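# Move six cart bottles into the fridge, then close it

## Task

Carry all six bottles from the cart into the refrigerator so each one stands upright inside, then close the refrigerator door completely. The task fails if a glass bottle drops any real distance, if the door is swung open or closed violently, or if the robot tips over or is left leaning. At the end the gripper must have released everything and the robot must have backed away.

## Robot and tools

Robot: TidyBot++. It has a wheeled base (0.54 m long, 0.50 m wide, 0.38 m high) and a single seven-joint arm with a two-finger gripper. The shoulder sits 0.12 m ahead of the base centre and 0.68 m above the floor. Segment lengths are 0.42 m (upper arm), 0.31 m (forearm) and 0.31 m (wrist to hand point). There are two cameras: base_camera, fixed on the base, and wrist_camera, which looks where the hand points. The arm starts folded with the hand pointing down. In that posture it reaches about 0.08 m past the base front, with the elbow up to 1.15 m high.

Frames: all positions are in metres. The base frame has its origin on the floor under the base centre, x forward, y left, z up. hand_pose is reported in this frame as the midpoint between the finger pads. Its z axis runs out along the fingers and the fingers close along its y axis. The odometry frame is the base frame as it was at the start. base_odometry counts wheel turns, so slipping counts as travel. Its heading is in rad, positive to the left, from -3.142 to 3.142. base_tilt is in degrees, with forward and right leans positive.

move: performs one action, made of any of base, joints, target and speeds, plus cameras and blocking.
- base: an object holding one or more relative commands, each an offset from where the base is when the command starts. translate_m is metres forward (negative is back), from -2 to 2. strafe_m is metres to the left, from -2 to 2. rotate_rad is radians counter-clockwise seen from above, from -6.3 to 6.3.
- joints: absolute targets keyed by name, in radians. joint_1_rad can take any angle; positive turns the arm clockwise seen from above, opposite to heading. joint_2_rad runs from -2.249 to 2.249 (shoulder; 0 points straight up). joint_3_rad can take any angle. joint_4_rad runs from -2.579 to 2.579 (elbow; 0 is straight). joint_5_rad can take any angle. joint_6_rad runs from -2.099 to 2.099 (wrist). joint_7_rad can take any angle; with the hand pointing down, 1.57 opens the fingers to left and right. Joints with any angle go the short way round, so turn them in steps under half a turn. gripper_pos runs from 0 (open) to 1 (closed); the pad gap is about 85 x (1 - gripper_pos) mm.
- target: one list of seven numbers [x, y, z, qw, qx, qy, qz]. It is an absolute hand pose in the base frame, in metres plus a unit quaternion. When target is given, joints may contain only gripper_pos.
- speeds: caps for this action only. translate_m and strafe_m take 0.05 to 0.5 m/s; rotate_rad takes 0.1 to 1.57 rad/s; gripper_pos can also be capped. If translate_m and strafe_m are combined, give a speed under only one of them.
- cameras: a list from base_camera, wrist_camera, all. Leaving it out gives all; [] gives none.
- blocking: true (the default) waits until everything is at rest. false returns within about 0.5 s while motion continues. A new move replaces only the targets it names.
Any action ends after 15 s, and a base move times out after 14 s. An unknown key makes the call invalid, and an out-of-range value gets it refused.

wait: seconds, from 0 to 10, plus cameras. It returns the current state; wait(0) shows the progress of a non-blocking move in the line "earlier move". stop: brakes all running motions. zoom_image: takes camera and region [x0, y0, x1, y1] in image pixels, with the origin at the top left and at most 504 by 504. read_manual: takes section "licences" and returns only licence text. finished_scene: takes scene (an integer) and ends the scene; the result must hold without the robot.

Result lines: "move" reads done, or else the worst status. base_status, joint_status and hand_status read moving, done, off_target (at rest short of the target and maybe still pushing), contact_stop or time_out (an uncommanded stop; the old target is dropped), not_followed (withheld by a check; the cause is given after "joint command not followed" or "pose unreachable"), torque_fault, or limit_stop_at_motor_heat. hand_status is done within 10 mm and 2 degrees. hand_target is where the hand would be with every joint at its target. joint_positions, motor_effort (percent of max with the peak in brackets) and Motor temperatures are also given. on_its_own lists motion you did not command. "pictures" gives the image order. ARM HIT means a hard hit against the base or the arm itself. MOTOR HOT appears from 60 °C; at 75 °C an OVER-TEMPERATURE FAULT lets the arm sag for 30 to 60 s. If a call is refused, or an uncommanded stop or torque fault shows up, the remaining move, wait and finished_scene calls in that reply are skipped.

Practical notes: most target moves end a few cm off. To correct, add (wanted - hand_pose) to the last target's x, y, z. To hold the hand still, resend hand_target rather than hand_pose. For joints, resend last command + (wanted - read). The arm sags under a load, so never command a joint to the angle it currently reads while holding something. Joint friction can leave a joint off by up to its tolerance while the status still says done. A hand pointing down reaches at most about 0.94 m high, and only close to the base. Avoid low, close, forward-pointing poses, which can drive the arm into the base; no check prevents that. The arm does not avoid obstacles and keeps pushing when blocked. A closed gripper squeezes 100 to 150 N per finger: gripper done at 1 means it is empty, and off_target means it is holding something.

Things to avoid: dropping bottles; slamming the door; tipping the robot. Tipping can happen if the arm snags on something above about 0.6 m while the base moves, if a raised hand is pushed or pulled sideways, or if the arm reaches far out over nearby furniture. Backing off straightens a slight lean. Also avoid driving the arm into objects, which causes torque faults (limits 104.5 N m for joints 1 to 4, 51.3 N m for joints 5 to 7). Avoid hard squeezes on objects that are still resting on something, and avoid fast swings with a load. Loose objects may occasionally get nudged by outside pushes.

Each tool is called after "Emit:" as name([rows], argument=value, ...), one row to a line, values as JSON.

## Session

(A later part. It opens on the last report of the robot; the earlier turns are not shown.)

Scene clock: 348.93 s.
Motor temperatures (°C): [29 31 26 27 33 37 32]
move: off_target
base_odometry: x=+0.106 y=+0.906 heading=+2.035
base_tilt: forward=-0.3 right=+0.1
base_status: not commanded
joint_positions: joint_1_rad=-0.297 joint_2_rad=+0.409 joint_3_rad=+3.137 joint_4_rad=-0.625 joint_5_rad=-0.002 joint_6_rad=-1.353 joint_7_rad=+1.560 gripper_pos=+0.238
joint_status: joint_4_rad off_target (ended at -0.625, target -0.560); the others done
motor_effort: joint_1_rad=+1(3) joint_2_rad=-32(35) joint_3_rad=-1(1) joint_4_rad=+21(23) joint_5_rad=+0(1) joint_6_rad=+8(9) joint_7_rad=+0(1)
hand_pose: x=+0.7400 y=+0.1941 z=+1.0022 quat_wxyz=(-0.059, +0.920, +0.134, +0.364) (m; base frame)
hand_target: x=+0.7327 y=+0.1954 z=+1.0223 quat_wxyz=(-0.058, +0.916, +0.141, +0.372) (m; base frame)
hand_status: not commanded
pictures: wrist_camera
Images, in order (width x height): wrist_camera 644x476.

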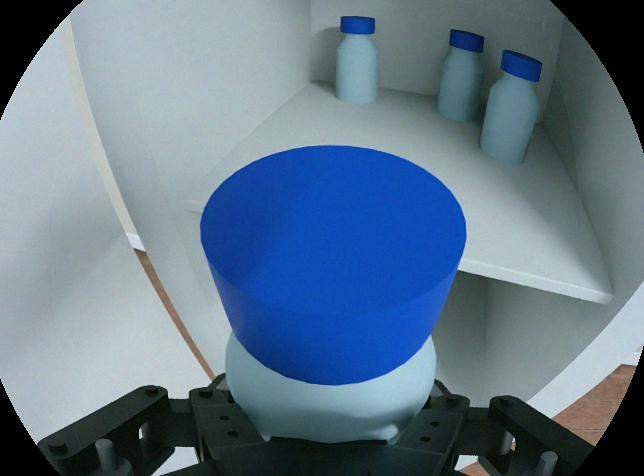

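Emit:
move(joints={"joint_2_rad":0.38,"joint_4_rad":-0.55,"joint_6_rad":-1.43}, cameras=[])

Emit:
move(base={"translate_m":0.37}, speeds={"translate_m":0.2}, cameras=["wrist_camera"])

Scene clock: 350.23 s.
Motor temperatures (°C): [29 31 26 27 33 37 32]
move: off_target
base_odometry: x=+0.106 y=+0.906 heading=+2.035
base_tilt: forward=-0.3 right=+0.1
base_status: not commanded
joint_positions: joint_1_rad=-0.297 joint_2_rad=+0.405 joint_3_rad=+3.137 joint_4_rad=-0.613 joint_5_rad=-0.002 joint_6_rad=-1.387 joint_7_rad=+1.560 gripper_pos=+0.238
joint_status: joint_4_rad off_target (ended at -0.613, target -0.550); the others done
motor_effort: joint_1_rad=+0(1) joint_2_rad=-33(34) joint_3_rad=-1(1) joint_4_rad=+21(22) joint_5_rad=-1(1) joint_6_rad=+8(9) joint_7_rad=+1(1)
hand_pose: x=+0.7322 y=+0.1917 z=+1.0027 quat_wxyz=(-0.058, +0.923, +0.135, +0.355) (m; base frame)
hand_target: x=+0.7167 y=+0.1903 z=+1.0395 quat_wxyz=(-0.059, +0.914, +0.141, +0.376) (m; base frame)
hand_status: not commanded
pictures: none
No camera images: "cameras" was empty.

Scene clock: 352.80 s.
Motor temperatures (°C): [29 31 26 27 33 37 32]
move: done
base_odometry: x=-0.059 y=+1.237 heading=+2.035
base_tilt: forward=-0.3 right=+0.1
base_status: done
joint_positions: joint_1_rad=-0.300 joint_2_rad=+0.400 joint_3_rad=+3.137 joint_4_rad=-0.610 joint_5_rad=-0.002 joint_6_rad=-1.390 joint_7_rad=+1.560 gripper_pos=+0.238
joint_status: not commanded
motor_effort: joint_1_rad=+0(4) joint_2_rad=-33(36) joint_3_rad=+0(2) joint_4_rad=+21(22) joint_5_rad=+0(1) joint_6_rad=+8(9) joint_7_rad=-1(1)
hand_pose: x=+0.7294 y=+0.1930 z=+1.0068 quat_wxyz=(-0.058, +0.922, +0.136, +0.357) (m; base frame)
hand_target: x=+0.7167 y=+0.1903 z=+1.0395 quat_wxyz=(-0.059, +0.914, +0.141, +0.376) (m; base frame)
hand_status: not commanded
pictures: wrist_camera
Images, in order (width x height): wrist_camera 644x476.

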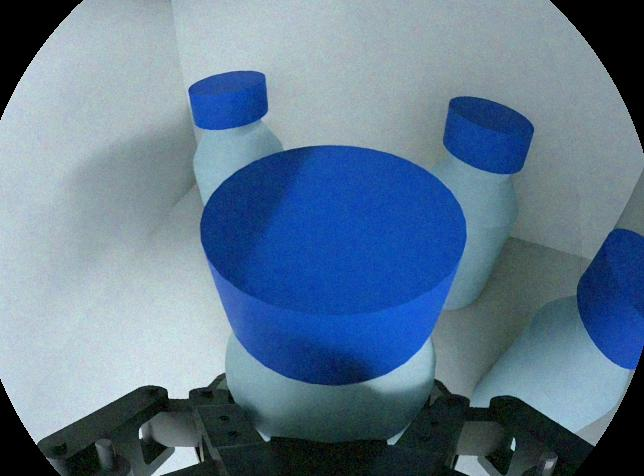

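Emit:
move(joints={"joint_2_rad":0.39,"joint_4_rad":-0.68,"joint_6_rad":-1.30}, cameras=[])

Emit:
move(joints={"joint_2_rad":0.375,"joint_4_rad":-0.73,"joint_6_rad":-1.23}, cameras=["wrist_camera"])

Scene clock: 354.43 s.
Motor temperatures (°C): [29 31 26 27 33 37 32]
move: done
base_odometry: x=-0.059 y=+1.237 heading=+2.035
base_tilt: forward=-0.3 right=+0.1
base_status: not commanded
joint_positions: joint_1_rad=-0.300 joint_2_rad=+0.400 joint_3_rad=+3.137 joint_4_rad=-0.677 joint_5_rad=-0.002 joint_6_rad=-1.349 joint_7_rad=+1.560 gripper_pos=+0.238
joint_status: all done
motor_effort: joint_1_rad=+1(2) joint_2_rad=-30(35) joint_3_rad=+0(1) joint_4_rad=+20(22) joint_5_rad=+0(1) joint_6_rad=+7(8) joint_7_rad=+0(1)
hand_pose: x=+0.7338 y=+0.1944 z=+0.9837 quat_wxyz=(-0.057, +0.927, +0.137, +0.346) (m; base frame)
hand_target: x=+0.7410 y=+0.1980 z=+0.9988 quat_wxyz=(-0.058, +0.916, +0.141, +0.372) (m; base frame)
hand_status: not commanded
pictures: none
No camera images: "cameras" was empty.

Scene clock: 355.17 s.
Motor temperatures (°C): [29 31 26 27 33 37 32]
move: done
base_odometry: x=-0.059 y=+1.237 heading=+2.035
base_tilt: forward=-0.3 right=+0.1
base_status: not commanded
joint_positions: joint_1_rad=-0.300 joint_2_rad=+0.387 joint_3_rad=+3.137 joint_4_rad=-0.721 joint_5_rad=-0.002 joint_6_rad=-1.288 joint_7_rad=+1.560 gripper_pos=+0.238
joint_status: all done
motor_effort: joint_1_rad=+0(1) joint_2_rad=-29(32) joint_3_rad=+0(1) joint_4_rad=+20(21) joint_5_rad=+0(1) joint_6_rad=+7(8) joint_7_rad=+0(1)
hand_pose: x=+0.7400 y=+0.1964 z=+0.9828 quat_wxyz=(-0.059, +0.921, +0.136, +0.359) (m; base frame)
hand_target: x=+0.7476 y=+0.2001 z=+0.9991 quat_wxyz=(-0.060, +0.909, +0.140, +0.388) (m; base frame)
hand_status: not commanded
pictures: wrist_camera
Images, in order (width x height): wrist_camera 644x476.

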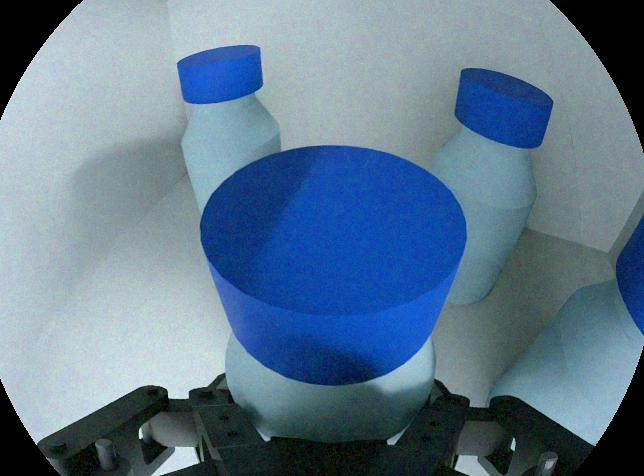

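Emit:
move(joints={"joint_2_rad":0.385,"joint_4_rad":-0.765,"joint_6_rad":-1.21}, cameras=[])

Emit:
move(joints={"joint_2_rad":0.40,"joint_4_rad":-0.795,"joint_6_rad":-1.19}, cameras=["wrist_camera"])

Scene clock: 356.23 s.
Motor temperatures (°C): [29 31 26 27 33 37 32]
move: done
base_odometry: x=-0.059 y=+1.237 heading=+2.035
base_tilt: forward=-0.3 right=+0.1
base_status: not commanded
joint_positions: joint_1_rad=-0.300 joint_2_rad=+0.380 joint_3_rad=+3.137 joint_4_rad=-0.744 joint_5_rad=-0.002 joint_6_rad=-1.262 joint_7_rad=+1.560 gripper_pos=+0.238
joint_status: all done
motor_effort: joint_1_rad=+0(2) joint_2_rad=-25(29) joint_3_rad=+0(1) joint_4_rad=+18(19) joint_5_rad=+0(1) joint_6_rad=+7(7) joint_7_rad=+0(1)
hand_pose: x=+0.7415 y=+0.1969 z=+0.9820 quat_wxyz=(-0.060, +0.919, +0.136, +0.364) (m; base frame)
hand_target: x=+0.7519 y=+0.2015 z=+0.9792 quat_wxyz=(-0.059, +0.914, +0.141, +0.376) (m; base frame)
hand_status: not commanded
pictures: none
No camera images: "cameras" was empty.

Scene clock: 356.87 s.
Motor temperatures (°C): [29 31 26 27 33 37 32]
move: done
base_odometry: x=-0.059 y=+1.237 heading=+2.035
base_tilt: forward=-0.3 right=+0.1
base_status: not commanded
joint_positions: joint_1_rad=-0.300 joint_2_rad=+0.375 joint_3_rad=+3.137 joint_4_rad=-0.763 joint_5_rad=-0.002 joint_6_rad=-1.237 joint_7_rad=+1.560 gripper_pos=+0.238
joint_status: all done
motor_effort: joint_1_rad=+0(1) joint_2_rad=-23(26) joint_3_rad=+0(1) joint_4_rad=+17(18) joint_5_rad=+0(1) joint_6_rad=+6(7) joint_7_rad=+0(1)
hand_pose: x=+0.7438 y=+0.1976 z=+0.9813 quat_wxyz=(-0.060, +0.917, +0.135, +0.369) (m; base frame)
hand_target: x=+0.7574 y=+0.2032 z=+0.9584 quat_wxyz=(-0.057, +0.918, +0.141, +0.365) (m; base frame)
hand_status: not commanded
pictures: wrist_camera
Images, in order (width x height): wrist_camera 644x476.

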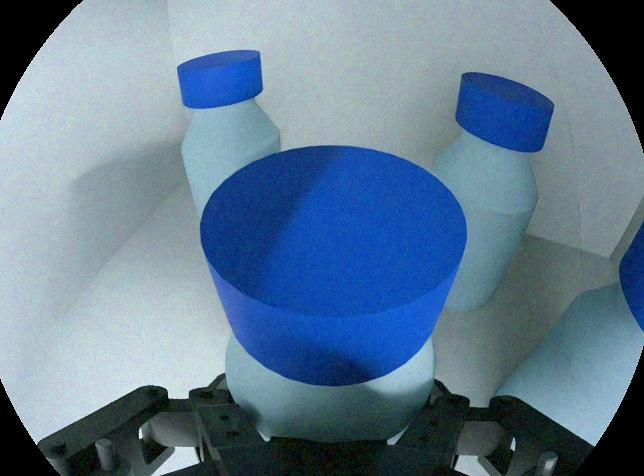

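Emit:
move(joints={"joint_2_rad":0.385,"joint_4_rad":-0.765,"joint_6_rad":-1.205}, cameras=[])

Emit:
move(joints={"gripper_pos":0.1}, cameras=["wrist_camera"])

Emit:
move(base={"translate_m":-0.114,"strafe_m":-0.036}, speeds={"translate_m":0.08}, cameras=["wrist_camera"])

Scene clock: 358.00 s.
Motor temperatures (°C): [29 31 26 27 33 37 32]
move: done
base_odometry: x=-0.059 y=+1.237 heading=+2.035
base_tilt: forward=-0.3 right=+0.1
base_status: not commanded
joint_positions: joint_1_rad=-0.300 joint_2_rad=+0.374 joint_3_rad=+3.137 joint_4_rad=-0.763 joint_5_rad=-0.002 joint_6_rad=-1.237 joint_7_rad=+1.560 gripper_pos=+0.238
joint_status: all done
motor_effort: joint_1_rad=+1(1) joint_2_rad=-25(26) joint_3_rad=+0(1) joint_4_rad=+17(18) joint_5_rad=+0(1) joint_6_rad=+6(7) joint_7_rad=+0(1)
hand_pose: x=+0.7437 y=+0.1976 z=+0.9815 quat_wxyz=(-0.060, +0.917, +0.135, +0.370) (m; base frame)
hand_target: x=+0.7530 y=+0.2018 z=+0.9803 quat_wxyz=(-0.059, +0.913, +0.141, +0.379) (m; base frame)
hand_status: not commanded
pictures: none
No camera images: "cameras" was empty.

Scene clock: 358.77 s.
Motor temperatures (°C): [29 31 26 27 33 37 32]
move: done
base_odometry: x=-0.059 y=+1.237 heading=+2.035
base_tilt: forward=-0.3 right=+0.1
base_status: not commanded
joint_positions: joint_1_rad=-0.300 joint_2_rad=+0.374 joint_3_rad=+3.137 joint_4_rad=-0.763 joint_5_rad=-0.002 joint_6_rad=-1.237 joint_7_rad=+1.560 gripper_pos=+0.100
joint_status: all done
motor_effort: joint_1_rad=+1(1) joint_2_rad=-28(31) joint_3_rad=+0(1) joint_4_rad=+18(21) joint_5_rad=+0(1) joint_6_rad=+6(8) joint_7_rad=+0(1)
hand_pose: x=+0.7437 y=+0.1976 z=+0.9814 quat_wxyz=(-0.060, +0.917, +0.135, +0.369) (m; base frame)
hand_target: x=+0.7530 y=+0.2018 z=+0.9803 quat_wxyz=(-0.059, +0.913, +0.141, +0.379) (m; base frame)
hand_status: not commanded
pictures: wrist_camera
Images, in order (width x height): wrist_camera 644x476.

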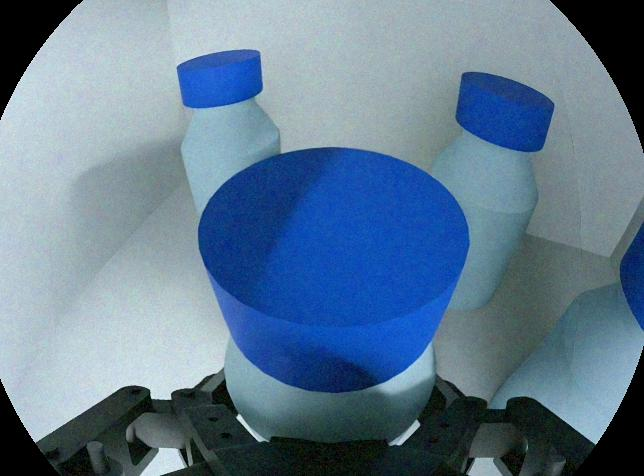

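Scene clock: 360.77 s.
Motor temperatures (°C): [29 31 26 27 33 37 32]
move: done
base_odometry: x=+0.024 y=+1.151 heading=+2.035
base_tilt: forward=-0.3 right=+0.1
base_status: done
joint_positions: joint_1_rad=-0.300 joint_2_rad=+0.373 joint_3_rad=+3.137 joint_4_rad=-0.763 joint_5_rad=-0.002 joint_6_rad=-1.237 joint_7_rad=+1.560 gripper_pos=+0.100
joint_status: not commanded
motor_effort: joint_1_rad=+1(3) joint_2_rad=-27(32) joint_3_rad=+0(2) joint_4_rad=+18(19) joint_5_rad=+0(1) joint_6_rad=+5(6) joint_7_rad=+0(1)
hand_pose: x=+0.7432 y=+0.1976 z=+0.9824 quat_wxyz=(-0.061, +0.917, +0.135, +0.370) (m; base frame)
hand_target: x=+0.7530 y=+0.2018 z=+0.9803 quat_wxyz=(-0.059, +0.913, +0.141, +0.379) (m; base frame)
hand_status: not commanded
pictures: wrist_camera
Images, in order (width x height): wrist_camera 644x476.

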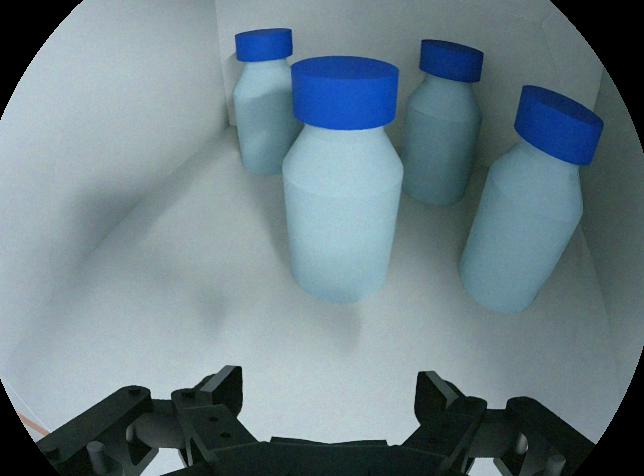

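Emit:
move(base={"translate_m":-0.55,"strafe_m":0.038}, cameras=[])

Emit:
move(base={"translate_m":-1.108,"strafe_m":0.221,"rotate_rad":-1.235}, joints={"joint_1_rad":0,"joint_2_rad":-0.1,"joint_4_rad":-1.2,"joint_6_rad":-1.4}, cameras=["wrist_camera"])

Scene clock: 364.53 s.
Motor temperatures (°C): [29 31 26 27 33 37 32]
move: done
base_odometry: x=+0.236 y=+0.642 heading=+2.035
base_tilt: forward=-0.3 right=+0.1
base_status: done
joint_positions: joint_1_rad=-0.302 joint_2_rad=+0.368 joint_3_rad=+3.137 joint_4_rad=-0.763 joint_5_rad=-0.002 joint_6_rad=-1.237 joint_7_rad=+1.560 gripper_pos=+0.100
joint_status: not commanded
motor_effort: joint_1_rad=+1(2) joint_2_rad=-28(31) joint_3_rad=+0(2) joint_4_rad=+18(19) joint_5_rad=+0(1) joint_6_rad=+5(7) joint_7_rad=+0(1)
hand_pose: x=+0.7415 y=+0.1981 z=+0.9856 quat_wxyz=(-0.061, +0.916, +0.136, +0.372) (m; base frame)
hand_target: x=+0.7530 y=+0.2018 z=+0.9803 quat_wxyz=(-0.059, +0.913, +0.141, +0.379) (m; base frame)
hand_status: not commanded
pictures: none
No camera images: "cameras" was empty.

Scene clock: 368.40 s.
Motor temperatures (°C): [29 31 26 27 33 37 32]
move: done
base_odometry: x=+0.535 y=-0.448 heading=+0.800
base_tilt: forward=-0.3 right=+0.1
base_status: done
joint_positions: joint_1_rad=-0.006 joint_2_rad=-0.103 joint_3_rad=+3.143 joint_4_rad=-1.180 joint_5_rad=-0.002 joint_6_rad=-1.344 joint_7_rad=+1.560 gripper_pos=+0.100
joint_status: all done
motor_effort: joint_1_rad=+0(5) joint_2_rad=-12(33) joint_3_rad=+0(3) joint_4_rad=+18(19) joint_5_rad=+0(2) joint_6_rad=+6(6) joint_7_rad=+0(1)
hand_pose: x=+0.5582 y=+0.0037 z=+1.0153 quat_wxyz=(-0.004, +0.936, -0.003, +0.353) (m; base frame)
hand_target: x=+0.5434 y=+0.0021 z=+0.9937 quat_wxyz=(+0.000, +0.949, +0.000, +0.315) (m; base frame)
hand_status: not commanded
pictures: wrist_camera
Images, in order (width x height): wrist_camera 644x476.

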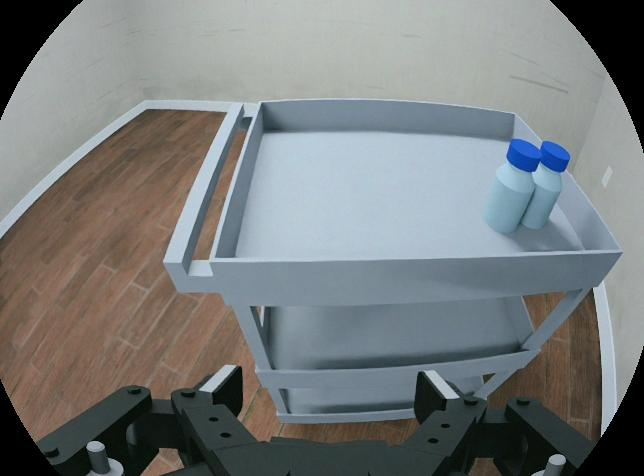

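Emit:
move(base={"translate_m":0.403,"strafe_m":0.095}, speeds={"translate_m":0.3}, joints={"joint_1_rad":0.785,"joint_2_rad":-0.2,"joint_4_rad":-1.35,"joint_6_rad":-1.2}, cameras=["wrist_camera","base_camera"])

Scene clock: 373.43 s.
Motor temperatures (°C): [29 31 26 27 33 37 32]
move: done
base_odometry: x=+0.748 y=-0.092 heading=+0.800
base_tilt: forward=-0.3 right=+0.1
base_status: done
joint_positions: joint_1_rad=+0.772 joint_2_rad=-0.190 joint_3_rad=+3.143 joint_4_rad=-1.330 joint_5_rad=-0.002 joint_6_rad=-1.248 joint_7_rad=+1.560 gripper_pos=+0.100
joint_status: all done
motor_effort: joint_1_rad=+1(2) joint_2_rad=-10(14) joint_3_rad=+1(2) joint_4_rad=+18(19) joint_5_rad=+1(1) joint_6_rad=+5(6) joint_7_rad=+0(1)
hand_pose: x=+0.4202 y=-0.2914 z=+0.9993 quat_wxyz=(+0.136, +0.859, -0.355, +0.342) (m; base frame)
hand_target: x=+0.4210 y=-0.2988 z=+1.0039 quat_wxyz=(+0.147, +0.853, -0.353, +0.356) (m; base frame)
hand_status: not commanded
pictures: base_camera, wrist_camera
Images, in order (width x height): base_camera 644x364, wrist_camera 644x476.

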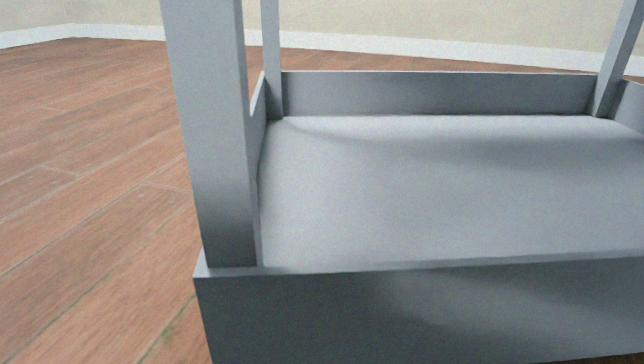

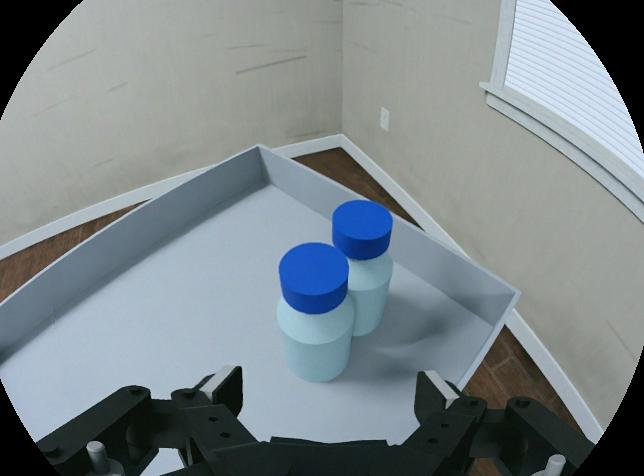

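Emit:
move(joints={"joint_1_rad":0.76,"joint_2_rad":-0.112,"joint_4_rad":-1.647,"joint_6_rad":-0.734,"gripper_pos":0.12}, cameras=["wrist_camera"])

Scene clock: 375.50 s.
Motor temperatures (°C): [29 31 26 27 33 37 32]
move: done
base_odometry: x=+0.748 y=-0.092 heading=+0.800
base_tilt: forward=-0.3 right=+0.1
base_status: not commanded
joint_positions: joint_1_rad=+0.772 joint_2_rad=-0.126 joint_3_rad=+3.143 joint_4_rad=-1.631 joint_5_rad=-0.002 joint_6_rad=-0.784 joint_7_rad=+1.560 gripper_pos=+0.120
joint_status: all done
motor_effort: joint_1_rad=+0(1) joint_2_rad=-13(16) joint_3_rad=+0(1) joint_4_rad=+20(21) joint_5_rad=+0(1) joint_6_rad=+6(7) joint_7_rad=+0(1)
hand_pose: x=+0.4746 y=-0.3446 z=+0.9147 quat_wxyz=(+0.153, +0.841, -0.348, +0.384) (m; base frame)
hand_target: x=+0.4870 y=-0.3467 z=+0.9111 quat_wxyz=(+0.156, +0.842, -0.336, +0.393) (m; base frame)
hand_status: not commanded
pictures: wrist_camera
Images, in order (width x height): wrist_camera 644x476.

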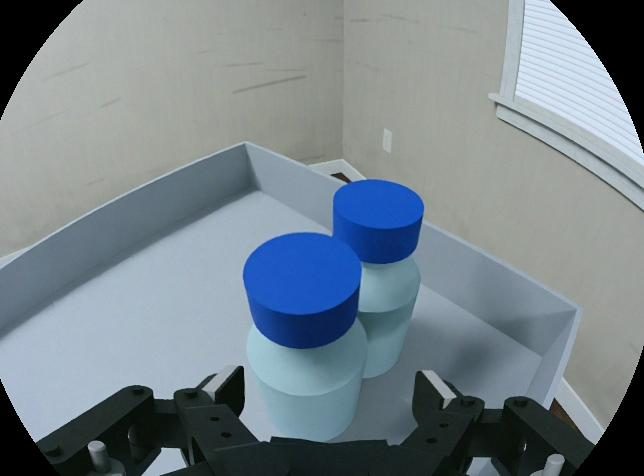

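Emit:
move(joints={"joint_1_rad":0.735,"joint_2_rad":-0.03,"joint_4_rad":-1.645,"joint_6_rad":-0.68}, cameras=["wrist_camera"])

Scene clock: 377.10 s.
Motor temperatures (°C): [29 31 26 27 33 37 32]
move: done
base_odometry: x=+0.748 y=-0.092 heading=+0.800
base_tilt: forward=-0.3 right=+0.1
base_status: not commanded
joint_positions: joint_1_rad=+0.747 joint_2_rad=-0.044 joint_3_rad=+3.143 joint_4_rad=-1.632 joint_5_rad=-0.002 joint_6_rad=-0.728 joint_7_rad=+1.560 gripper_pos=+0.120
joint_status: all done
motor_effort: joint_1_rad=+0(2) joint_2_rad=-16(18) joint_3_rad=+0(1) joint_4_rad=+20(21) joint_5_rad=+0(1) joint_6_rad=+6(7) joint_7_rad=+0(1)
hand_pose: x=+0.5045 y=-0.3560 z=+0.8855 quat_wxyz=(+0.144, +0.851, -0.340, +0.374) (m; base frame)
hand_target: x=+0.5170 y=-0.3569 z=+0.8823 quat_wxyz=(+0.147, +0.851, -0.327, +0.384) (m; base frame)
hand_status: not commanded
pictures: wrist_camera
Images, in order (width x height): wrist_camera 644x476.

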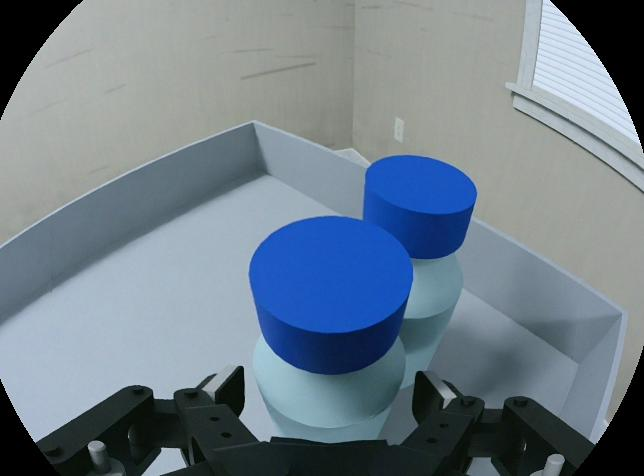

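Emit:
move(joints={"joint_1_rad":0.735,"joint_2_rad":0.05,"joint_4_rad":-1.63,"joint_6_rad":-0.62}, cameras=["wrist_camera"])

Scene clock: 378.87 s.
Motor temperatures (°C): [29 31 26 27 33 37 32]
move: done
base_odometry: x=+0.748 y=-0.092 heading=+0.800
base_tilt: forward=-0.3 right=+0.1
base_status: not commanded
joint_positions: joint_1_rad=+0.747 joint_2_rad=+0.034 joint_3_rad=+3.143 joint_4_rad=-1.632 joint_5_rad=-0.002 joint_6_rad=-0.667 joint_7_rad=+1.560 gripper_pos=+0.120
joint_status: all done
motor_effort: joint_1_rad=+1(2) joint_2_rad=-17(21) joint_3_rad=+0(1) joint_4_rad=+19(21) joint_5_rad=+0(1) joint_6_rad=+5(7) joint_7_rad=+0(1)
hand_pose: x=+0.5247 y=-0.3748 z=+0.8574 quat_wxyz=(+0.141, +0.854, -0.341, +0.367) (m; base frame)
hand_target: x=+0.5401 y=-0.3777 z=+0.8604 quat_wxyz=(+0.146, +0.852, -0.328, +0.381) (m; base frame)
hand_status: not commanded
pictures: wrist_camera
Images, in order (width x height): wrist_camera 644x476.

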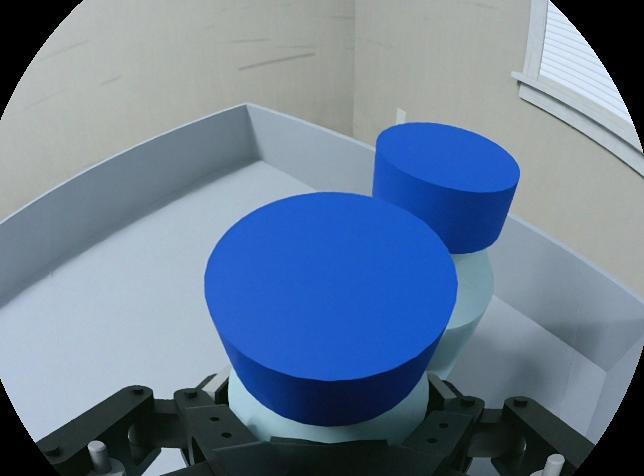

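Emit:
move(joints={"joint_1_rad":0.735,"joint_2_rad":0.085,"joint_4_rad":-1.615,"joint_6_rad":-0.61}, cameras=["wrist_camera"])

Scene clock: 379.93 s.
Motor temperatures (°C): [29 31 26 27 33 37 32]
move: done
base_odometry: x=+0.748 y=-0.092 heading=+0.800
base_tilt: forward=-0.3 right=+0.1
base_status: not commanded
joint_positions: joint_1_rad=+0.746 joint_2_rad=+0.041 joint_3_rad=+3.143 joint_4_rad=-1.631 joint_5_rad=-0.002 joint_6_rad=-0.659 joint_7_rad=+1.560 gripper_pos=+0.120
joint_status: all done
motor_effort: joint_1_rad=+0(2) joint_2_rad=-15(19) joint_3_rad=+0(1) joint_4_rad=+19(20) joint_5_rad=+0(1) joint_6_rad=+6(7) joint_7_rad=+0(1)
hand_pose: x=+0.5275 y=-0.3767 z=+0.8563 quat_wxyz=(+0.141, +0.853, -0.341, +0.368) (m; base frame)
hand_target: x=+0.5489 y=-0.3856 z=+0.8508 quat_wxyz=(+0.145, +0.854, -0.328, +0.377) (m; base frame)
hand_status: not commanded
pictures: wrist_camera
Images, in order (width x height): wrist_camera 644x476.

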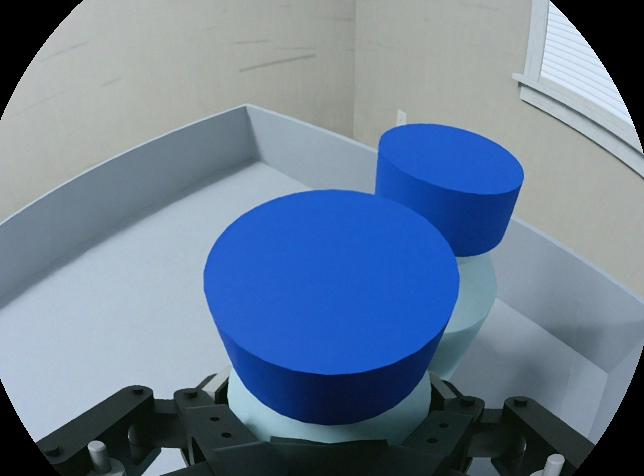

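Emit:
move(joints={"joint_1_rad":0.735,"joint_2_rad":0.035,"joint_4_rad":-1.69,"joint_6_rad":-0.59}, cameras=["wrist_camera"])

Scene clock: 382.67 s.
Motor temperatures (°C): [29 31 26 27 33 37 32]
move: done
base_odometry: x=+0.748 y=-0.092 heading=+0.800
base_tilt: forward=-0.3 right=+0.1
base_status: not commanded
joint_positions: joint_1_rad=+0.746 joint_2_rad=+0.028 joint_3_rad=+3.143 joint_4_rad=-1.672 joint_5_rad=-0.002 joint_6_rad=-0.637 joint_7_rad=+1.560 gripper_pos=+0.120
joint_status: all done
motor_effort: joint_1_rad=+1(1) joint_2_rad=-17(17) joint_3_rad=+0(0) joint_4_rad=+19(20) joint_5_rad=+0(1) joint_6_rad=+6(7) joint_7_rad=+0(1)
hand_pose: x=+0.5218 y=-0.3713 z=+0.8458 quat_wxyz=(+0.140, +0.855, -0.341, +0.365) (m; base frame)
hand_target: x=+0.5317 y=-0.3701 z=+0.8432 quat_wxyz=(+0.144, +0.855, -0.329, +0.375) (m; base frame)
hand_status: not commanded
pictures: wrist_camera
Images, in order (width x height): wrist_camera 644x476.

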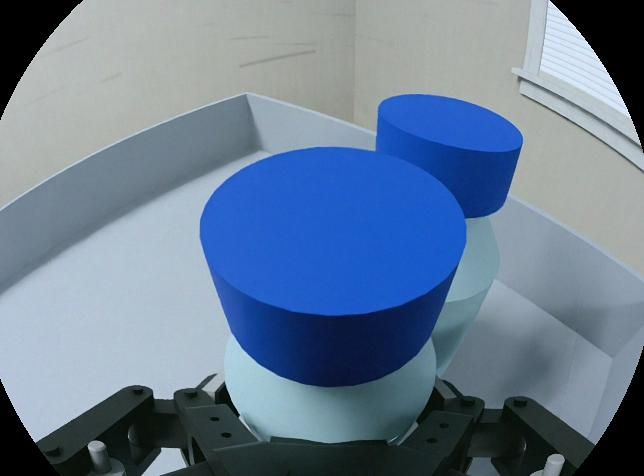

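Emit:
move(joints={"gripper_pos":0.4}, cameras=[])

Emit:
move(joints={"joint_2_rad":0.0,"joint_4_rad":-1.40,"joint_6_rad":-0.905,"gripper_pos":0.5}, cameras=["wrist_camera"])

Scene clock: 383.97 s.
Motor temperatures (°C): [29 31 26 27 33 37 32]
move: off_target
base_odometry: x=+0.748 y=-0.092 heading=+0.800
base_tilt: forward=-0.3 right=+0.1
base_status: not commanded
joint_positions: joint_1_rad=+0.746 joint_2_rad=+0.027 joint_3_rad=+3.143 joint_4_rad=-1.672 joint_5_rad=-0.002 joint_6_rad=-0.637 joint_7_rad=+1.560 gripper_pos=+0.237
joint_status: gripper_pos off_target (ended at +0.237, target +0.400)
motor_effort: joint_1_rad=+1(1) joint_2_rad=-16(18) joint_3_rad=+0(1) joint_4_rad=+19(20) joint_5_rad=-1(1) joint_6_rad=+6(7) joint_7_rad=+0(1)
hand_pose: x=+0.5217 y=-0.3713 z=+0.8466 quat_wxyz=(+0.141, +0.854, -0.341, +0.366) (m; base frame)
hand_target: x=+0.5317 y=-0.3701 z=+0.8432 quat_wxyz=(+0.144, +0.855, -0.329, +0.375) (m; base frame)
hand_status: not commanded
pictures: none
No camera images: "cameras" was empty.

Scene clock: 385.60 s.
Motor temperatures (°C): [29 31 26 27 33 37 32]
move: off_target
base_odometry: x=+0.748 y=-0.092 heading=+0.800
base_tilt: forward=-0.3 right=+0.1
base_status: not commanded
joint_positions: joint_1_rad=+0.745 joint_2_rad=+0.023 joint_3_rad=+3.143 joint_4_rad=-1.462 joint_5_rad=-0.002 joint_6_rad=-0.858 joint_7_rad=+1.560 gripper_pos=+0.237
joint_status: joint_4_rad off_target (ended at -1.462, target -1.400); gripper_pos off_target (ended at +0.237, target +0.500); the others done
motor_effort: joint_1_rad=+1(1) joint_2_rad=-21(24) joint_3_rad=+1(1) joint_4_rad=+23(26) joint_5_rad=+0(1) joint_6_rad=+8(10) joint_7_rad=+0(1)
hand_pose: x=+0.5209 y=-0.3695 z=+0.9120 quat_wxyz=(+0.139, +0.856, -0.341, +0.363) (m; base frame)
hand_target: x=+0.5217 y=-0.3611 z=+0.9474 quat_wxyz=(+0.146, +0.853, -0.328, +0.379) (m; base frame)
hand_status: not commanded
pictures: wrist_camera
Images, in order (width x height): wrist_camera 644x476.

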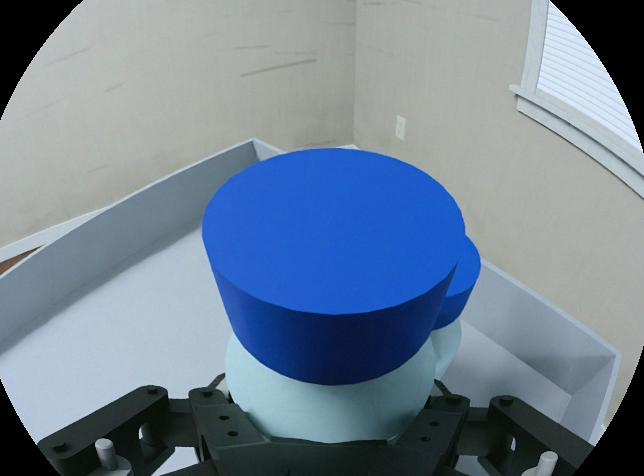

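Emit:
move(joints={"joint_2_rad":-0.03,"joint_4_rad":-1.15,"joint_6_rad":-1.19}, cameras=[])

Emit:
move(base={"translate_m":-0.40}, speeds={"translate_m":0.3}, joints={"joint_1_rad":0.0,"joint_2_rad":-0.03,"joint_4_rad":-1.10,"joint_6_rad":-1.24}, cameras=["wrist_camera"])

Emit:
move(base={"translate_m":0.667,"strafe_m":1.156,"rotate_rad":1.235}, speeds={"translate_m":0.4,"rotate_rad":0.6}, cameras=["wrist_camera"])

Scene clock: 388.50 s.
Motor temperatures (°C): [29 31 26 27 33 37 32]
move: done
base_odometry: x=+0.748 y=-0.092 heading=+0.800
base_tilt: forward=-0.3 right=+0.1
base_status: not commanded
joint_positions: joint_1_rad=+0.745 joint_2_rad=-0.008 joint_3_rad=+3.143 joint_4_rad=-1.209 joint_5_rad=-0.002 joint_6_rad=-1.142 joint_7_rad=+1.560 gripper_pos=+0.237
joint_status: all done
motor_effort: joint_1_rad=+1(1) joint_2_rad=-19(24) joint_3_rad=+0(1) joint_4_rad=+22(24) joint_5_rad=+0(1) joint_6_rad=+9(10) joint_7_rad=+0(1)
hand_pose: x=+0.4965 y=-0.3468 z=+0.9992 quat_wxyz=(+0.139, +0.856, -0.341, +0.363) (m; base frame)
hand_target: x=+0.4916 y=-0.3339 z=+1.0296 quat_wxyz=(+0.145, +0.854, -0.328, +0.377) (m; base frame)
hand_status: not commanded
pictures: none
No camera images: "cameras" was empty.

Scene clock: 390.67 s.
Motor temperatures (°C): [29 31 26 27 33 37 32]
move: off_target
base_odometry: x=+0.469 y=-0.379 heading=+0.799
base_tilt: forward=-0.3 right=+0.1
base_status: done
joint_positions: joint_1_rad=+0.011 joint_2_rad=-0.020 joint_3_rad=+3.143 joint_4_rad=-1.162 joint_5_rad=-0.002 joint_6_rad=-1.199 joint_7_rad=+1.560 gripper_pos=+0.237
joint_status: joint_4_rad off_target (ended at -1.162, target -1.100); the others done
motor_effort: joint_1_rad=+0(3) joint_2_rad=-18(25) joint_3_rad=+0(2) joint_4_rad=+22(24) joint_5_rad=+0(1) joint_6_rad=+8(10) joint_7_rad=+0(1)
hand_pose: x=+0.6200 y=-0.0043 z=+1.0165 quat_wxyz=(-0.001, +0.921, -0.011, +0.390) (m; base frame)
hand_target: x=+0.6122 y=+0.0021 z=+1.0436 quat_wxyz=(+0.000, +0.915, +0.000, +0.404) (m; base frame)
hand_status: not commanded
pictures: wrist_camera
Images, in order (width x height): wrist_camera 644x476.

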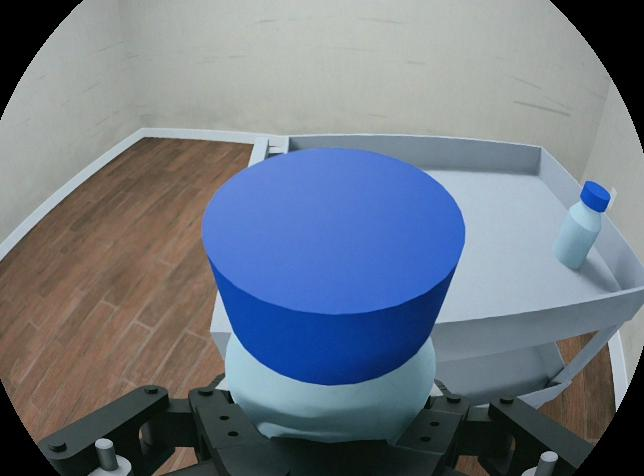

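Scene clock: 395.17 s.
Motor temperatures (°C): [29 31 26 27 33 37 32]
move: done
base_odometry: x=+0.105 y=+0.905 heading=+2.036
base_tilt: forward=-0.3 right=+0.1
base_status: done
joint_positions: joint_1_rad=+0.001 joint_2_rad=-0.017 joint_3_rad=+3.145 joint_4_rad=-1.161 joint_5_rad=-0.002 joint_6_rad=-1.199 joint_7_rad=+1.560 gripper_pos=+0.237
joint_status: not commanded
motor_effort: joint_1_rad=+1(5) joint_2_rad=-19(22) joint_3_rad=+0(5) joint_4_rad=+22(23) joint_5_rad=+1(3) joint_6_rad=+8(9) joint_7_rad=+0(1)
hand_pose: x=+0.6211 y=-0.0004 z=+1.0153 quat_wxyz=(-0.002, +0.921, -0.007, +0.389) (m; base frame)
hand_target: x=+0.6122 y=+0.0021 z=+1.0436 quat_wxyz=(+0.000, +0.915, +0.000, +0.404) (m; base frame)
hand_status: not commanded
pictures: wrist_camera
Images, in order (width x height): wrist_camera 644x476.

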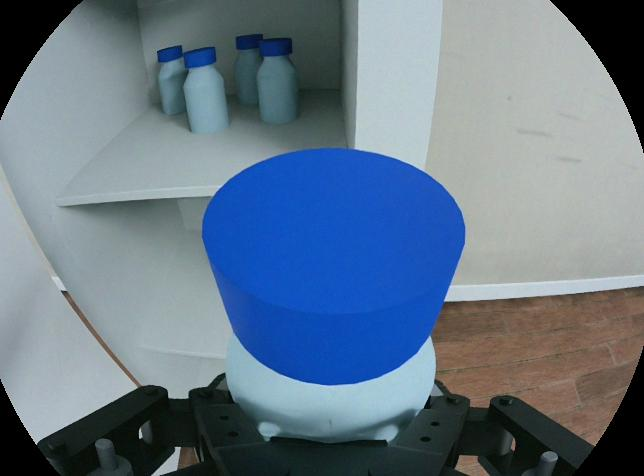

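Emit:
move(joints={"joint_1_rad":-0.375,"joint_2_rad":0.36,"joint_4_rad":-0.54,"joint_6_rad":-1.44}, cameras=["wrist_camera"])

Emit:
move(base={"translate_m":0.27}, speeds={"translate_m":0.2}, cameras=["wrist_camera"])

Scene clock: 402.33 s.
Motor temperatures (°C): [29 31 26 27 33 37 32]
move: off_target
base_odometry: x=+0.105 y=+0.905 heading=+2.036
base_tilt: forward=-0.3 right=+0.1
base_status: not commanded
joint_positions: joint_1_rad=-0.366 joint_2_rad=+0.356 joint_3_rad=+3.145 joint_4_rad=-0.603 joint_5_rad=-0.002 joint_6_rad=-1.393 joint_7_rad=+1.560 gripper_pos=+0.237
joint_status: joint_4_rad off_target (ended at -0.603, target -0.540); the others done
motor_effort: joint_1_rad=+1(3) joint_2_rad=-29(32) joint_3_rad=+0(1) joint_4_rad=+20(23) joint_5_rad=+0(2) joint_6_rad=+9(10) joint_7_rad=+0(1)
hand_pose: x=+0.7026 y=+0.2241 z=+1.0380 quat_wxyz=(-0.072, +0.909, +0.162, +0.378) (m; base frame)
hand_target: x=+0.6934 y=+0.2283 z=+1.0545 quat_wxyz=(-0.073, +0.905, +0.172, +0.383) (m; base frame)
hand_status: not commanded
pictures: wrist_camera
Images, in order (width x height): wrist_camera 644x476.

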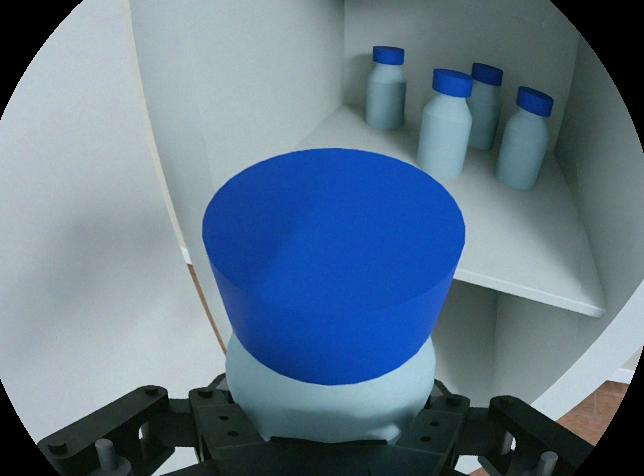

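Scene clock: 404.40 s.
Motor temperatures (°C): [29 31 26 27 33 37 32]
move: done
base_odometry: x=-0.016 y=+1.147 heading=+2.035
base_tilt: forward=-0.3 right=+0.1
base_status: done
joint_positions: joint_1_rad=-0.370 joint_2_rad=+0.363 joint_3_rad=+3.145 joint_4_rad=-0.599 joint_5_rad=-0.002 joint_6_rad=-1.398 joint_7_rad=+1.560 gripper_pos=+0.237
joint_status: not commanded
motor_effort: joint_1_rad=+1(4) joint_2_rad=-30(34) joint_3_rad=+0(2) joint_4_rad=+20(21) joint_5_rad=+0(1) joint_6_rad=+8(9) joint_7_rad=+0(1)
hand_pose: x=+0.7034 y=+0.2269 z=+1.0339 quat_wxyz=(-0.072, +0.910, +0.164, +0.374) (m; base frame)
hand_target: x=+0.6934 y=+0.2283 z=+1.0545 quat_wxyz=(-0.073, +0.905, +0.172, +0.383) (m; base frame)
hand_status: not commanded
pictures: wrist_camera
Images, in order (width x height): wrist_camera 644x476.

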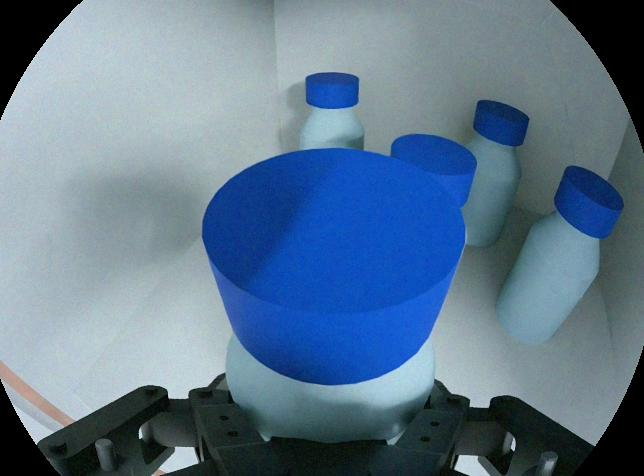

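Emit:
move(joints={"joint_2_rad":0.345,"joint_4_rad":-0.70,"joint_6_rad":-1.29}, cameras=[])

Emit:
move(joints={"joint_2_rad":0.34,"joint_4_rad":-0.76,"joint_6_rad":-1.23}, cameras=["wrist_camera"])

Scene clock: 406.33 s.
Motor temperatures (°C): [29 31 26 27 33 37 32]
move: done
base_odometry: x=-0.016 y=+1.147 heading=+2.035
base_tilt: forward=-0.3 right=+0.1
base_status: not commanded
joint_positions: joint_1_rad=-0.370 joint_2_rad=+0.363 joint_3_rad=+3.145 joint_4_rad=-0.707 joint_5_rad=-0.002 joint_6_rad=-1.351 joint_7_rad=+1.560 gripper_pos=+0.237
joint_status: all done
motor_effort: joint_1_rad=+1(1) joint_2_rad=-31(33) joint_3_rad=+0(1) joint_4_rad=+21(23) joint_5_rad=+0(1) joint_6_rad=+7(9) joint_7_rad=+0(1)
hand_pose: x=+0.7069 y=+0.2281 z=+0.9919 quat_wxyz=(-0.066, +0.921, +0.166, +0.346) (m; base frame)
hand_target: x=+0.7127 y=+0.2360 z=+1.0202 quat_wxyz=(-0.074, +0.904, +0.172, +0.385) (m; base frame)
hand_status: not commanded
pictures: none
No camera images: "cameras" was empty.

Scene clock: 407.10 s.
Motor temperatures (°C): [29 31 26 27 33 37 32]
move: done
base_odometry: x=-0.016 y=+1.147 heading=+2.035
base_tilt: forward=-0.3 right=+0.1
base_status: not commanded
joint_positions: joint_1_rad=-0.370 joint_2_rad=+0.359 joint_3_rad=+3.145 joint_4_rad=-0.752 joint_5_rad=-0.002 joint_6_rad=-1.290 joint_7_rad=+1.560 gripper_pos=+0.237
joint_status: all done
motor_effort: joint_1_rad=+1(2) joint_2_rad=-29(31) joint_3_rad=+0(1) joint_4_rad=+20(21) joint_5_rad=+0(1) joint_6_rad=+8(8) joint_7_rad=+0(1)
hand_pose: x=+0.7152 y=+0.2313 z=+0.9856 quat_wxyz=(-0.068, +0.917, +0.165, +0.356) (m; base frame)
hand_target: x=+0.7196 y=+0.2387 z=+1.0068 quat_wxyz=(-0.074, +0.903, +0.171, +0.388) (m; base frame)
hand_status: not commanded
pictures: wrist_camera
Images, in order (width x height): wrist_camera 644x476.

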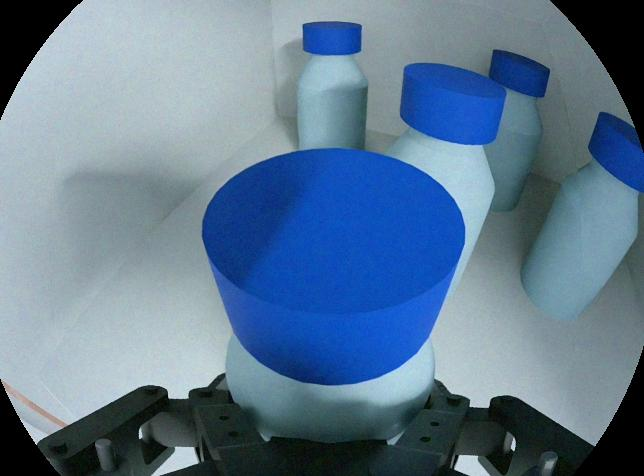

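Emit:
move(joints={"joint_2_rad":0.335,"joint_4_rad":-0.79,"joint_6_rad":-1.15}, cameras=[])

Emit:
move(joints={"joint_2_rad":0.345,"joint_4_rad":-0.82,"joint_6_rad":-1.13}, cameras=["wrist_camera"])

Scene clock: 408.23 s.
Motor temperatures (°C): [29 31 26 27 33 37 32]
move: done
base_odometry: x=-0.016 y=+1.147 heading=+2.035
base_tilt: forward=-0.3 right=+0.1
base_status: not commanded
joint_positions: joint_1_rad=-0.370 joint_2_rad=+0.358 joint_3_rad=+3.145 joint_4_rad=-0.791 joint_5_rad=-0.002 joint_6_rad=-1.207 joint_7_rad=+1.560 gripper_pos=+0.237
joint_status: all done
motor_effort: joint_1_rad=+1(1) joint_2_rad=-30(34) joint_3_rad=+0(1) joint_4_rad=+21(22) joint_5_rad=+0(1) joint_6_rad=+8(9) joint_7_rad=+1(1)
hand_pose: x=+0.7293 y=+0.2367 z=+0.9844 quat_wxyz=(-0.072, +0.909, +0.164, +0.376) (m; base frame)
hand_target: x=+0.7316 y=+0.2434 z=+1.0132 quat_wxyz=(-0.079, +0.892, +0.169, +0.412) (m; base frame)
hand_status: not commanded
pictures: none
No camera images: "cameras" was empty.

Scene clock: 408.87 s.
Motor temperatures (°C): [29 31 26 27 33 37 32]
move: done
base_odometry: x=-0.016 y=+1.147 heading=+2.035
base_tilt: forward=-0.3 right=+0.1
base_status: not commanded
joint_positions: joint_1_rad=-0.370 joint_2_rad=+0.353 joint_3_rad=+3.145 joint_4_rad=-0.808 joint_5_rad=-0.002 joint_6_rad=-1.185 joint_7_rad=+1.560 gripper_pos=+0.237
joint_status: all done
motor_effort: joint_1_rad=+1(1) joint_2_rad=-28(31) joint_3_rad=+0(1) joint_4_rad=+20(22) joint_5_rad=+0(1) joint_6_rad=+8(8) joint_7_rad=+0(1)
hand_pose: x=+0.7309 y=+0.2373 z=+0.9838 quat_wxyz=(-0.073, +0.907, +0.164, +0.380) (m; base frame)
hand_target: x=+0.7363 y=+0.2453 z=+0.9957 quat_wxyz=(-0.077, +0.896, +0.170, +0.403) (m; base frame)
hand_status: not commanded
pictures: wrist_camera
Images, in order (width x height): wrist_camera 644x476.

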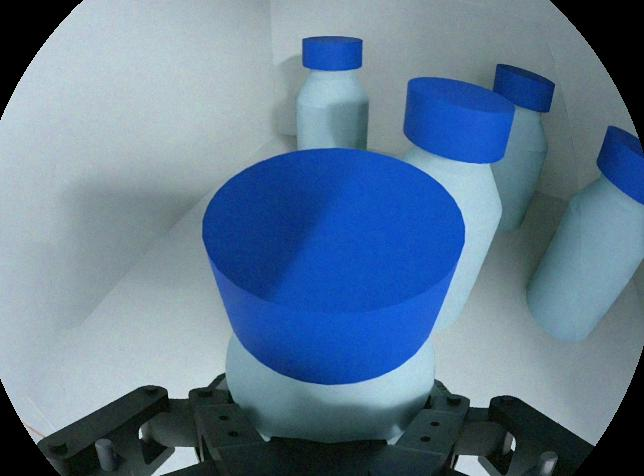

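Emit:
move(joints={"joint_2_rad":0.36,"joint_4_rad":-0.86,"joint_6_rad":-1.11}, cameras=[])

Emit:
move(joints={"joint_2_rad":0.37,"joint_4_rad":-0.885,"joint_6_rad":-1.10}, cameras=["wrist_camera"])

Scene clock: 410.13 s.
Motor temperatures (°C): [29 31 26 27 33 37 32]
move: done
base_odometry: x=-0.016 y=+1.147 heading=+2.035
base_tilt: forward=-0.3 right=+0.1
base_status: not commanded
joint_positions: joint_1_rad=-0.370 joint_2_rad=+0.343 joint_3_rad=+3.145 joint_4_rad=-0.832 joint_5_rad=-0.002 joint_6_rad=-1.161 joint_7_rad=+1.560 gripper_pos=+0.237
joint_status: all done
motor_effort: joint_1_rad=+1(1) joint_2_rad=-24(28) joint_3_rad=+0(0) joint_4_rad=+17(20) joint_5_rad=+0(1) joint_6_rad=+7(8) joint_7_rad=+0(1)
hand_pose: x=+0.7309 y=+0.2373 z=+0.9834 quat_wxyz=(-0.074, +0.905, +0.163, +0.385) (m; base frame)
hand_target: x=+0.7409 y=+0.2471 z=+0.9694 quat_wxyz=(-0.074, +0.903, +0.171, +0.388) (m; base frame)
hand_status: not commanded
pictures: none
No camera images: "cameras" was empty.

Scene clock: 410.73 s.
Motor temperatures (°C): [29 31 26 27 33 37 32]
move: done
base_odometry: x=-0.016 y=+1.147 heading=+2.035
base_tilt: forward=-0.3 right=+0.1
base_status: not commanded
joint_positions: joint_1_rad=-0.370 joint_2_rad=+0.337 joint_3_rad=+3.145 joint_4_rad=-0.846 joint_5_rad=-0.002 joint_6_rad=-1.146 joint_7_rad=+1.560 gripper_pos=+0.237
joint_status: all done
motor_effort: joint_1_rad=+0(1) joint_2_rad=-20(24) joint_3_rad=-1(1) joint_4_rad=+15(17) joint_5_rad=+0(1) joint_6_rad=+6(7) joint_7_rad=+0(1)
hand_pose: x=+0.7308 y=+0.2372 z=+0.9833 quat_wxyz=(-0.074, +0.904, +0.163, +0.388) (m; base frame)
hand_target: x=+0.7429 y=+0.2479 z=+0.9519 quat_wxyz=(-0.072, +0.907, +0.172, +0.376) (m; base frame)
hand_status: not commanded
pictures: wrist_camera
Images, in order (width x height): wrist_camera 644x476.

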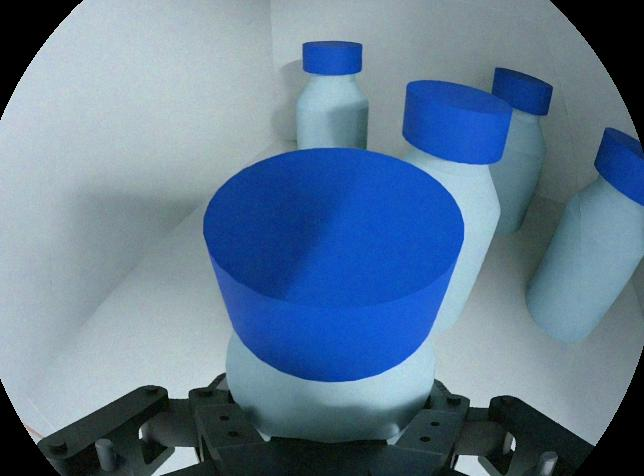

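Emit:
move(joints={"joint_2_rad":0.35,"joint_4_rad":-0.855,"joint_6_rad":-1.11}, cameras=[])

Emit:
move(joints={"gripper_pos":0.1}, cameras=["wrist_camera"])

Emit:
move(base={"translate_m":-0.112,"strafe_m":-0.043}, speeds={"translate_m":0.08}, cameras=["wrist_camera"])

Scene clock: 412.00 s.
Motor temperatures (°C): [28 31 26 27 33 37 32]
move: done
base_odometry: x=-0.016 y=+1.147 heading=+2.035
base_tilt: forward=-0.3 right=+0.1
base_status: not commanded
joint_positions: joint_1_rad=-0.370 joint_2_rad=+0.337 joint_3_rad=+3.145 joint_4_rad=-0.847 joint_5_rad=-0.002 joint_6_rad=-1.146 joint_7_rad=+1.560 gripper_pos=+0.237
joint_status: all done
motor_effort: joint_1_rad=+0(1) joint_2_rad=-23(25) joint_3_rad=-1(1) joint_4_rad=+18(18) joint_5_rad=+0(1) joint_6_rad=+8(8) joint_7_rad=+0(1)
hand_pose: x=+0.7307 y=+0.2372 z=+0.9837 quat_wxyz=(-0.074, +0.904, +0.163, +0.388) (m; base frame)
hand_target: x=+0.7387 y=+0.2463 z=+0.9786 quat_wxyz=(-0.076, +0.900, +0.171, +0.394) (m; base frame)
hand_status: not commanded
pictures: none
No camera images: "cameras" was empty.

Scene clock: 412.77 s.
Motor temperatures (°C): [28 31 26 27 33 37 32]
move: done
base_odometry: x=-0.016 y=+1.147 heading=+2.035
base_tilt: forward=-0.3 right=+0.1
base_status: not commanded
joint_positions: joint_1_rad=-0.370 joint_2_rad=+0.337 joint_3_rad=+3.145 joint_4_rad=-0.847 joint_5_rad=-0.002 joint_6_rad=-1.145 joint_7_rad=+1.560 gripper_pos=+0.100
joint_status: all done
motor_effort: joint_1_rad=+1(1) joint_2_rad=-27(29) joint_3_rad=+0(1) joint_4_rad=+19(19) joint_5_rad=+0(1) joint_6_rad=+6(8) joint_7_rad=+0(1)
hand_pose: x=+0.7310 y=+0.2373 z=+0.9834 quat_wxyz=(-0.074, +0.904, +0.163, +0.388) (m; base frame)
hand_target: x=+0.7387 y=+0.2463 z=+0.9786 quat_wxyz=(-0.076, +0.900, +0.171, +0.394) (m; base frame)
hand_status: not commanded
pictures: wrist_camera
Images, in order (width x height): wrist_camera 644x476.

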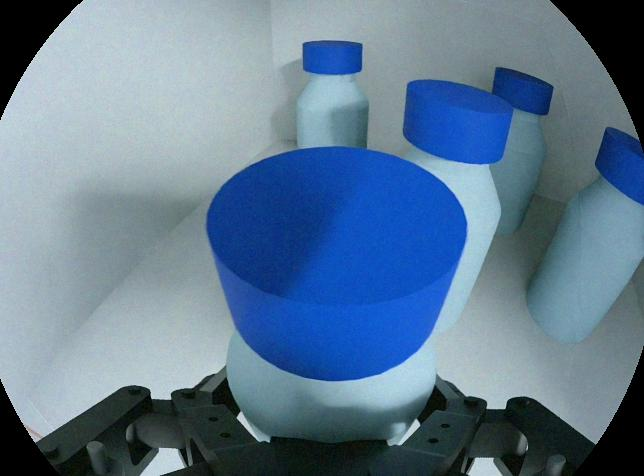

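Scene clock: 414.80 s.
Motor temperatures (°C): [28 31 26 27 33 37 32]
move: done
base_odometry: x=+0.073 y=+1.066 heading=+2.035
base_tilt: forward=-0.3 right=+0.1
base_status: done
joint_positions: joint_1_rad=-0.370 joint_2_rad=+0.337 joint_3_rad=+3.145 joint_4_rad=-0.847 joint_5_rad=-0.002 joint_6_rad=-1.145 joint_7_rad=+1.560 gripper_pos=+0.100
joint_status: not commanded
motor_effort: joint_1_rad=+0(3) joint_2_rad=-27(31) joint_3_rad=+0(2) joint_4_rad=+19(19) joint_5_rad=+0(2) joint_6_rad=+5(7) joint_7_rad=+0(1)
hand_pose: x=+0.7308 y=+0.2374 z=+0.9839 quat_wxyz=(-0.075, +0.904, +0.163, +0.388) (m; base frame)
hand_target: x=+0.7387 y=+0.2463 z=+0.9786 quat_wxyz=(-0.076, +0.900, +0.171, +0.394) (m; base frame)
hand_status: not commanded
pictures: wrist_camera
Images, in order (width x height): wrist_camera 644x476.

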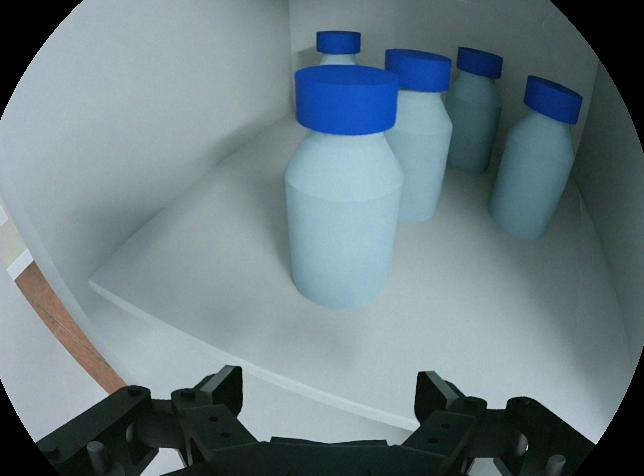

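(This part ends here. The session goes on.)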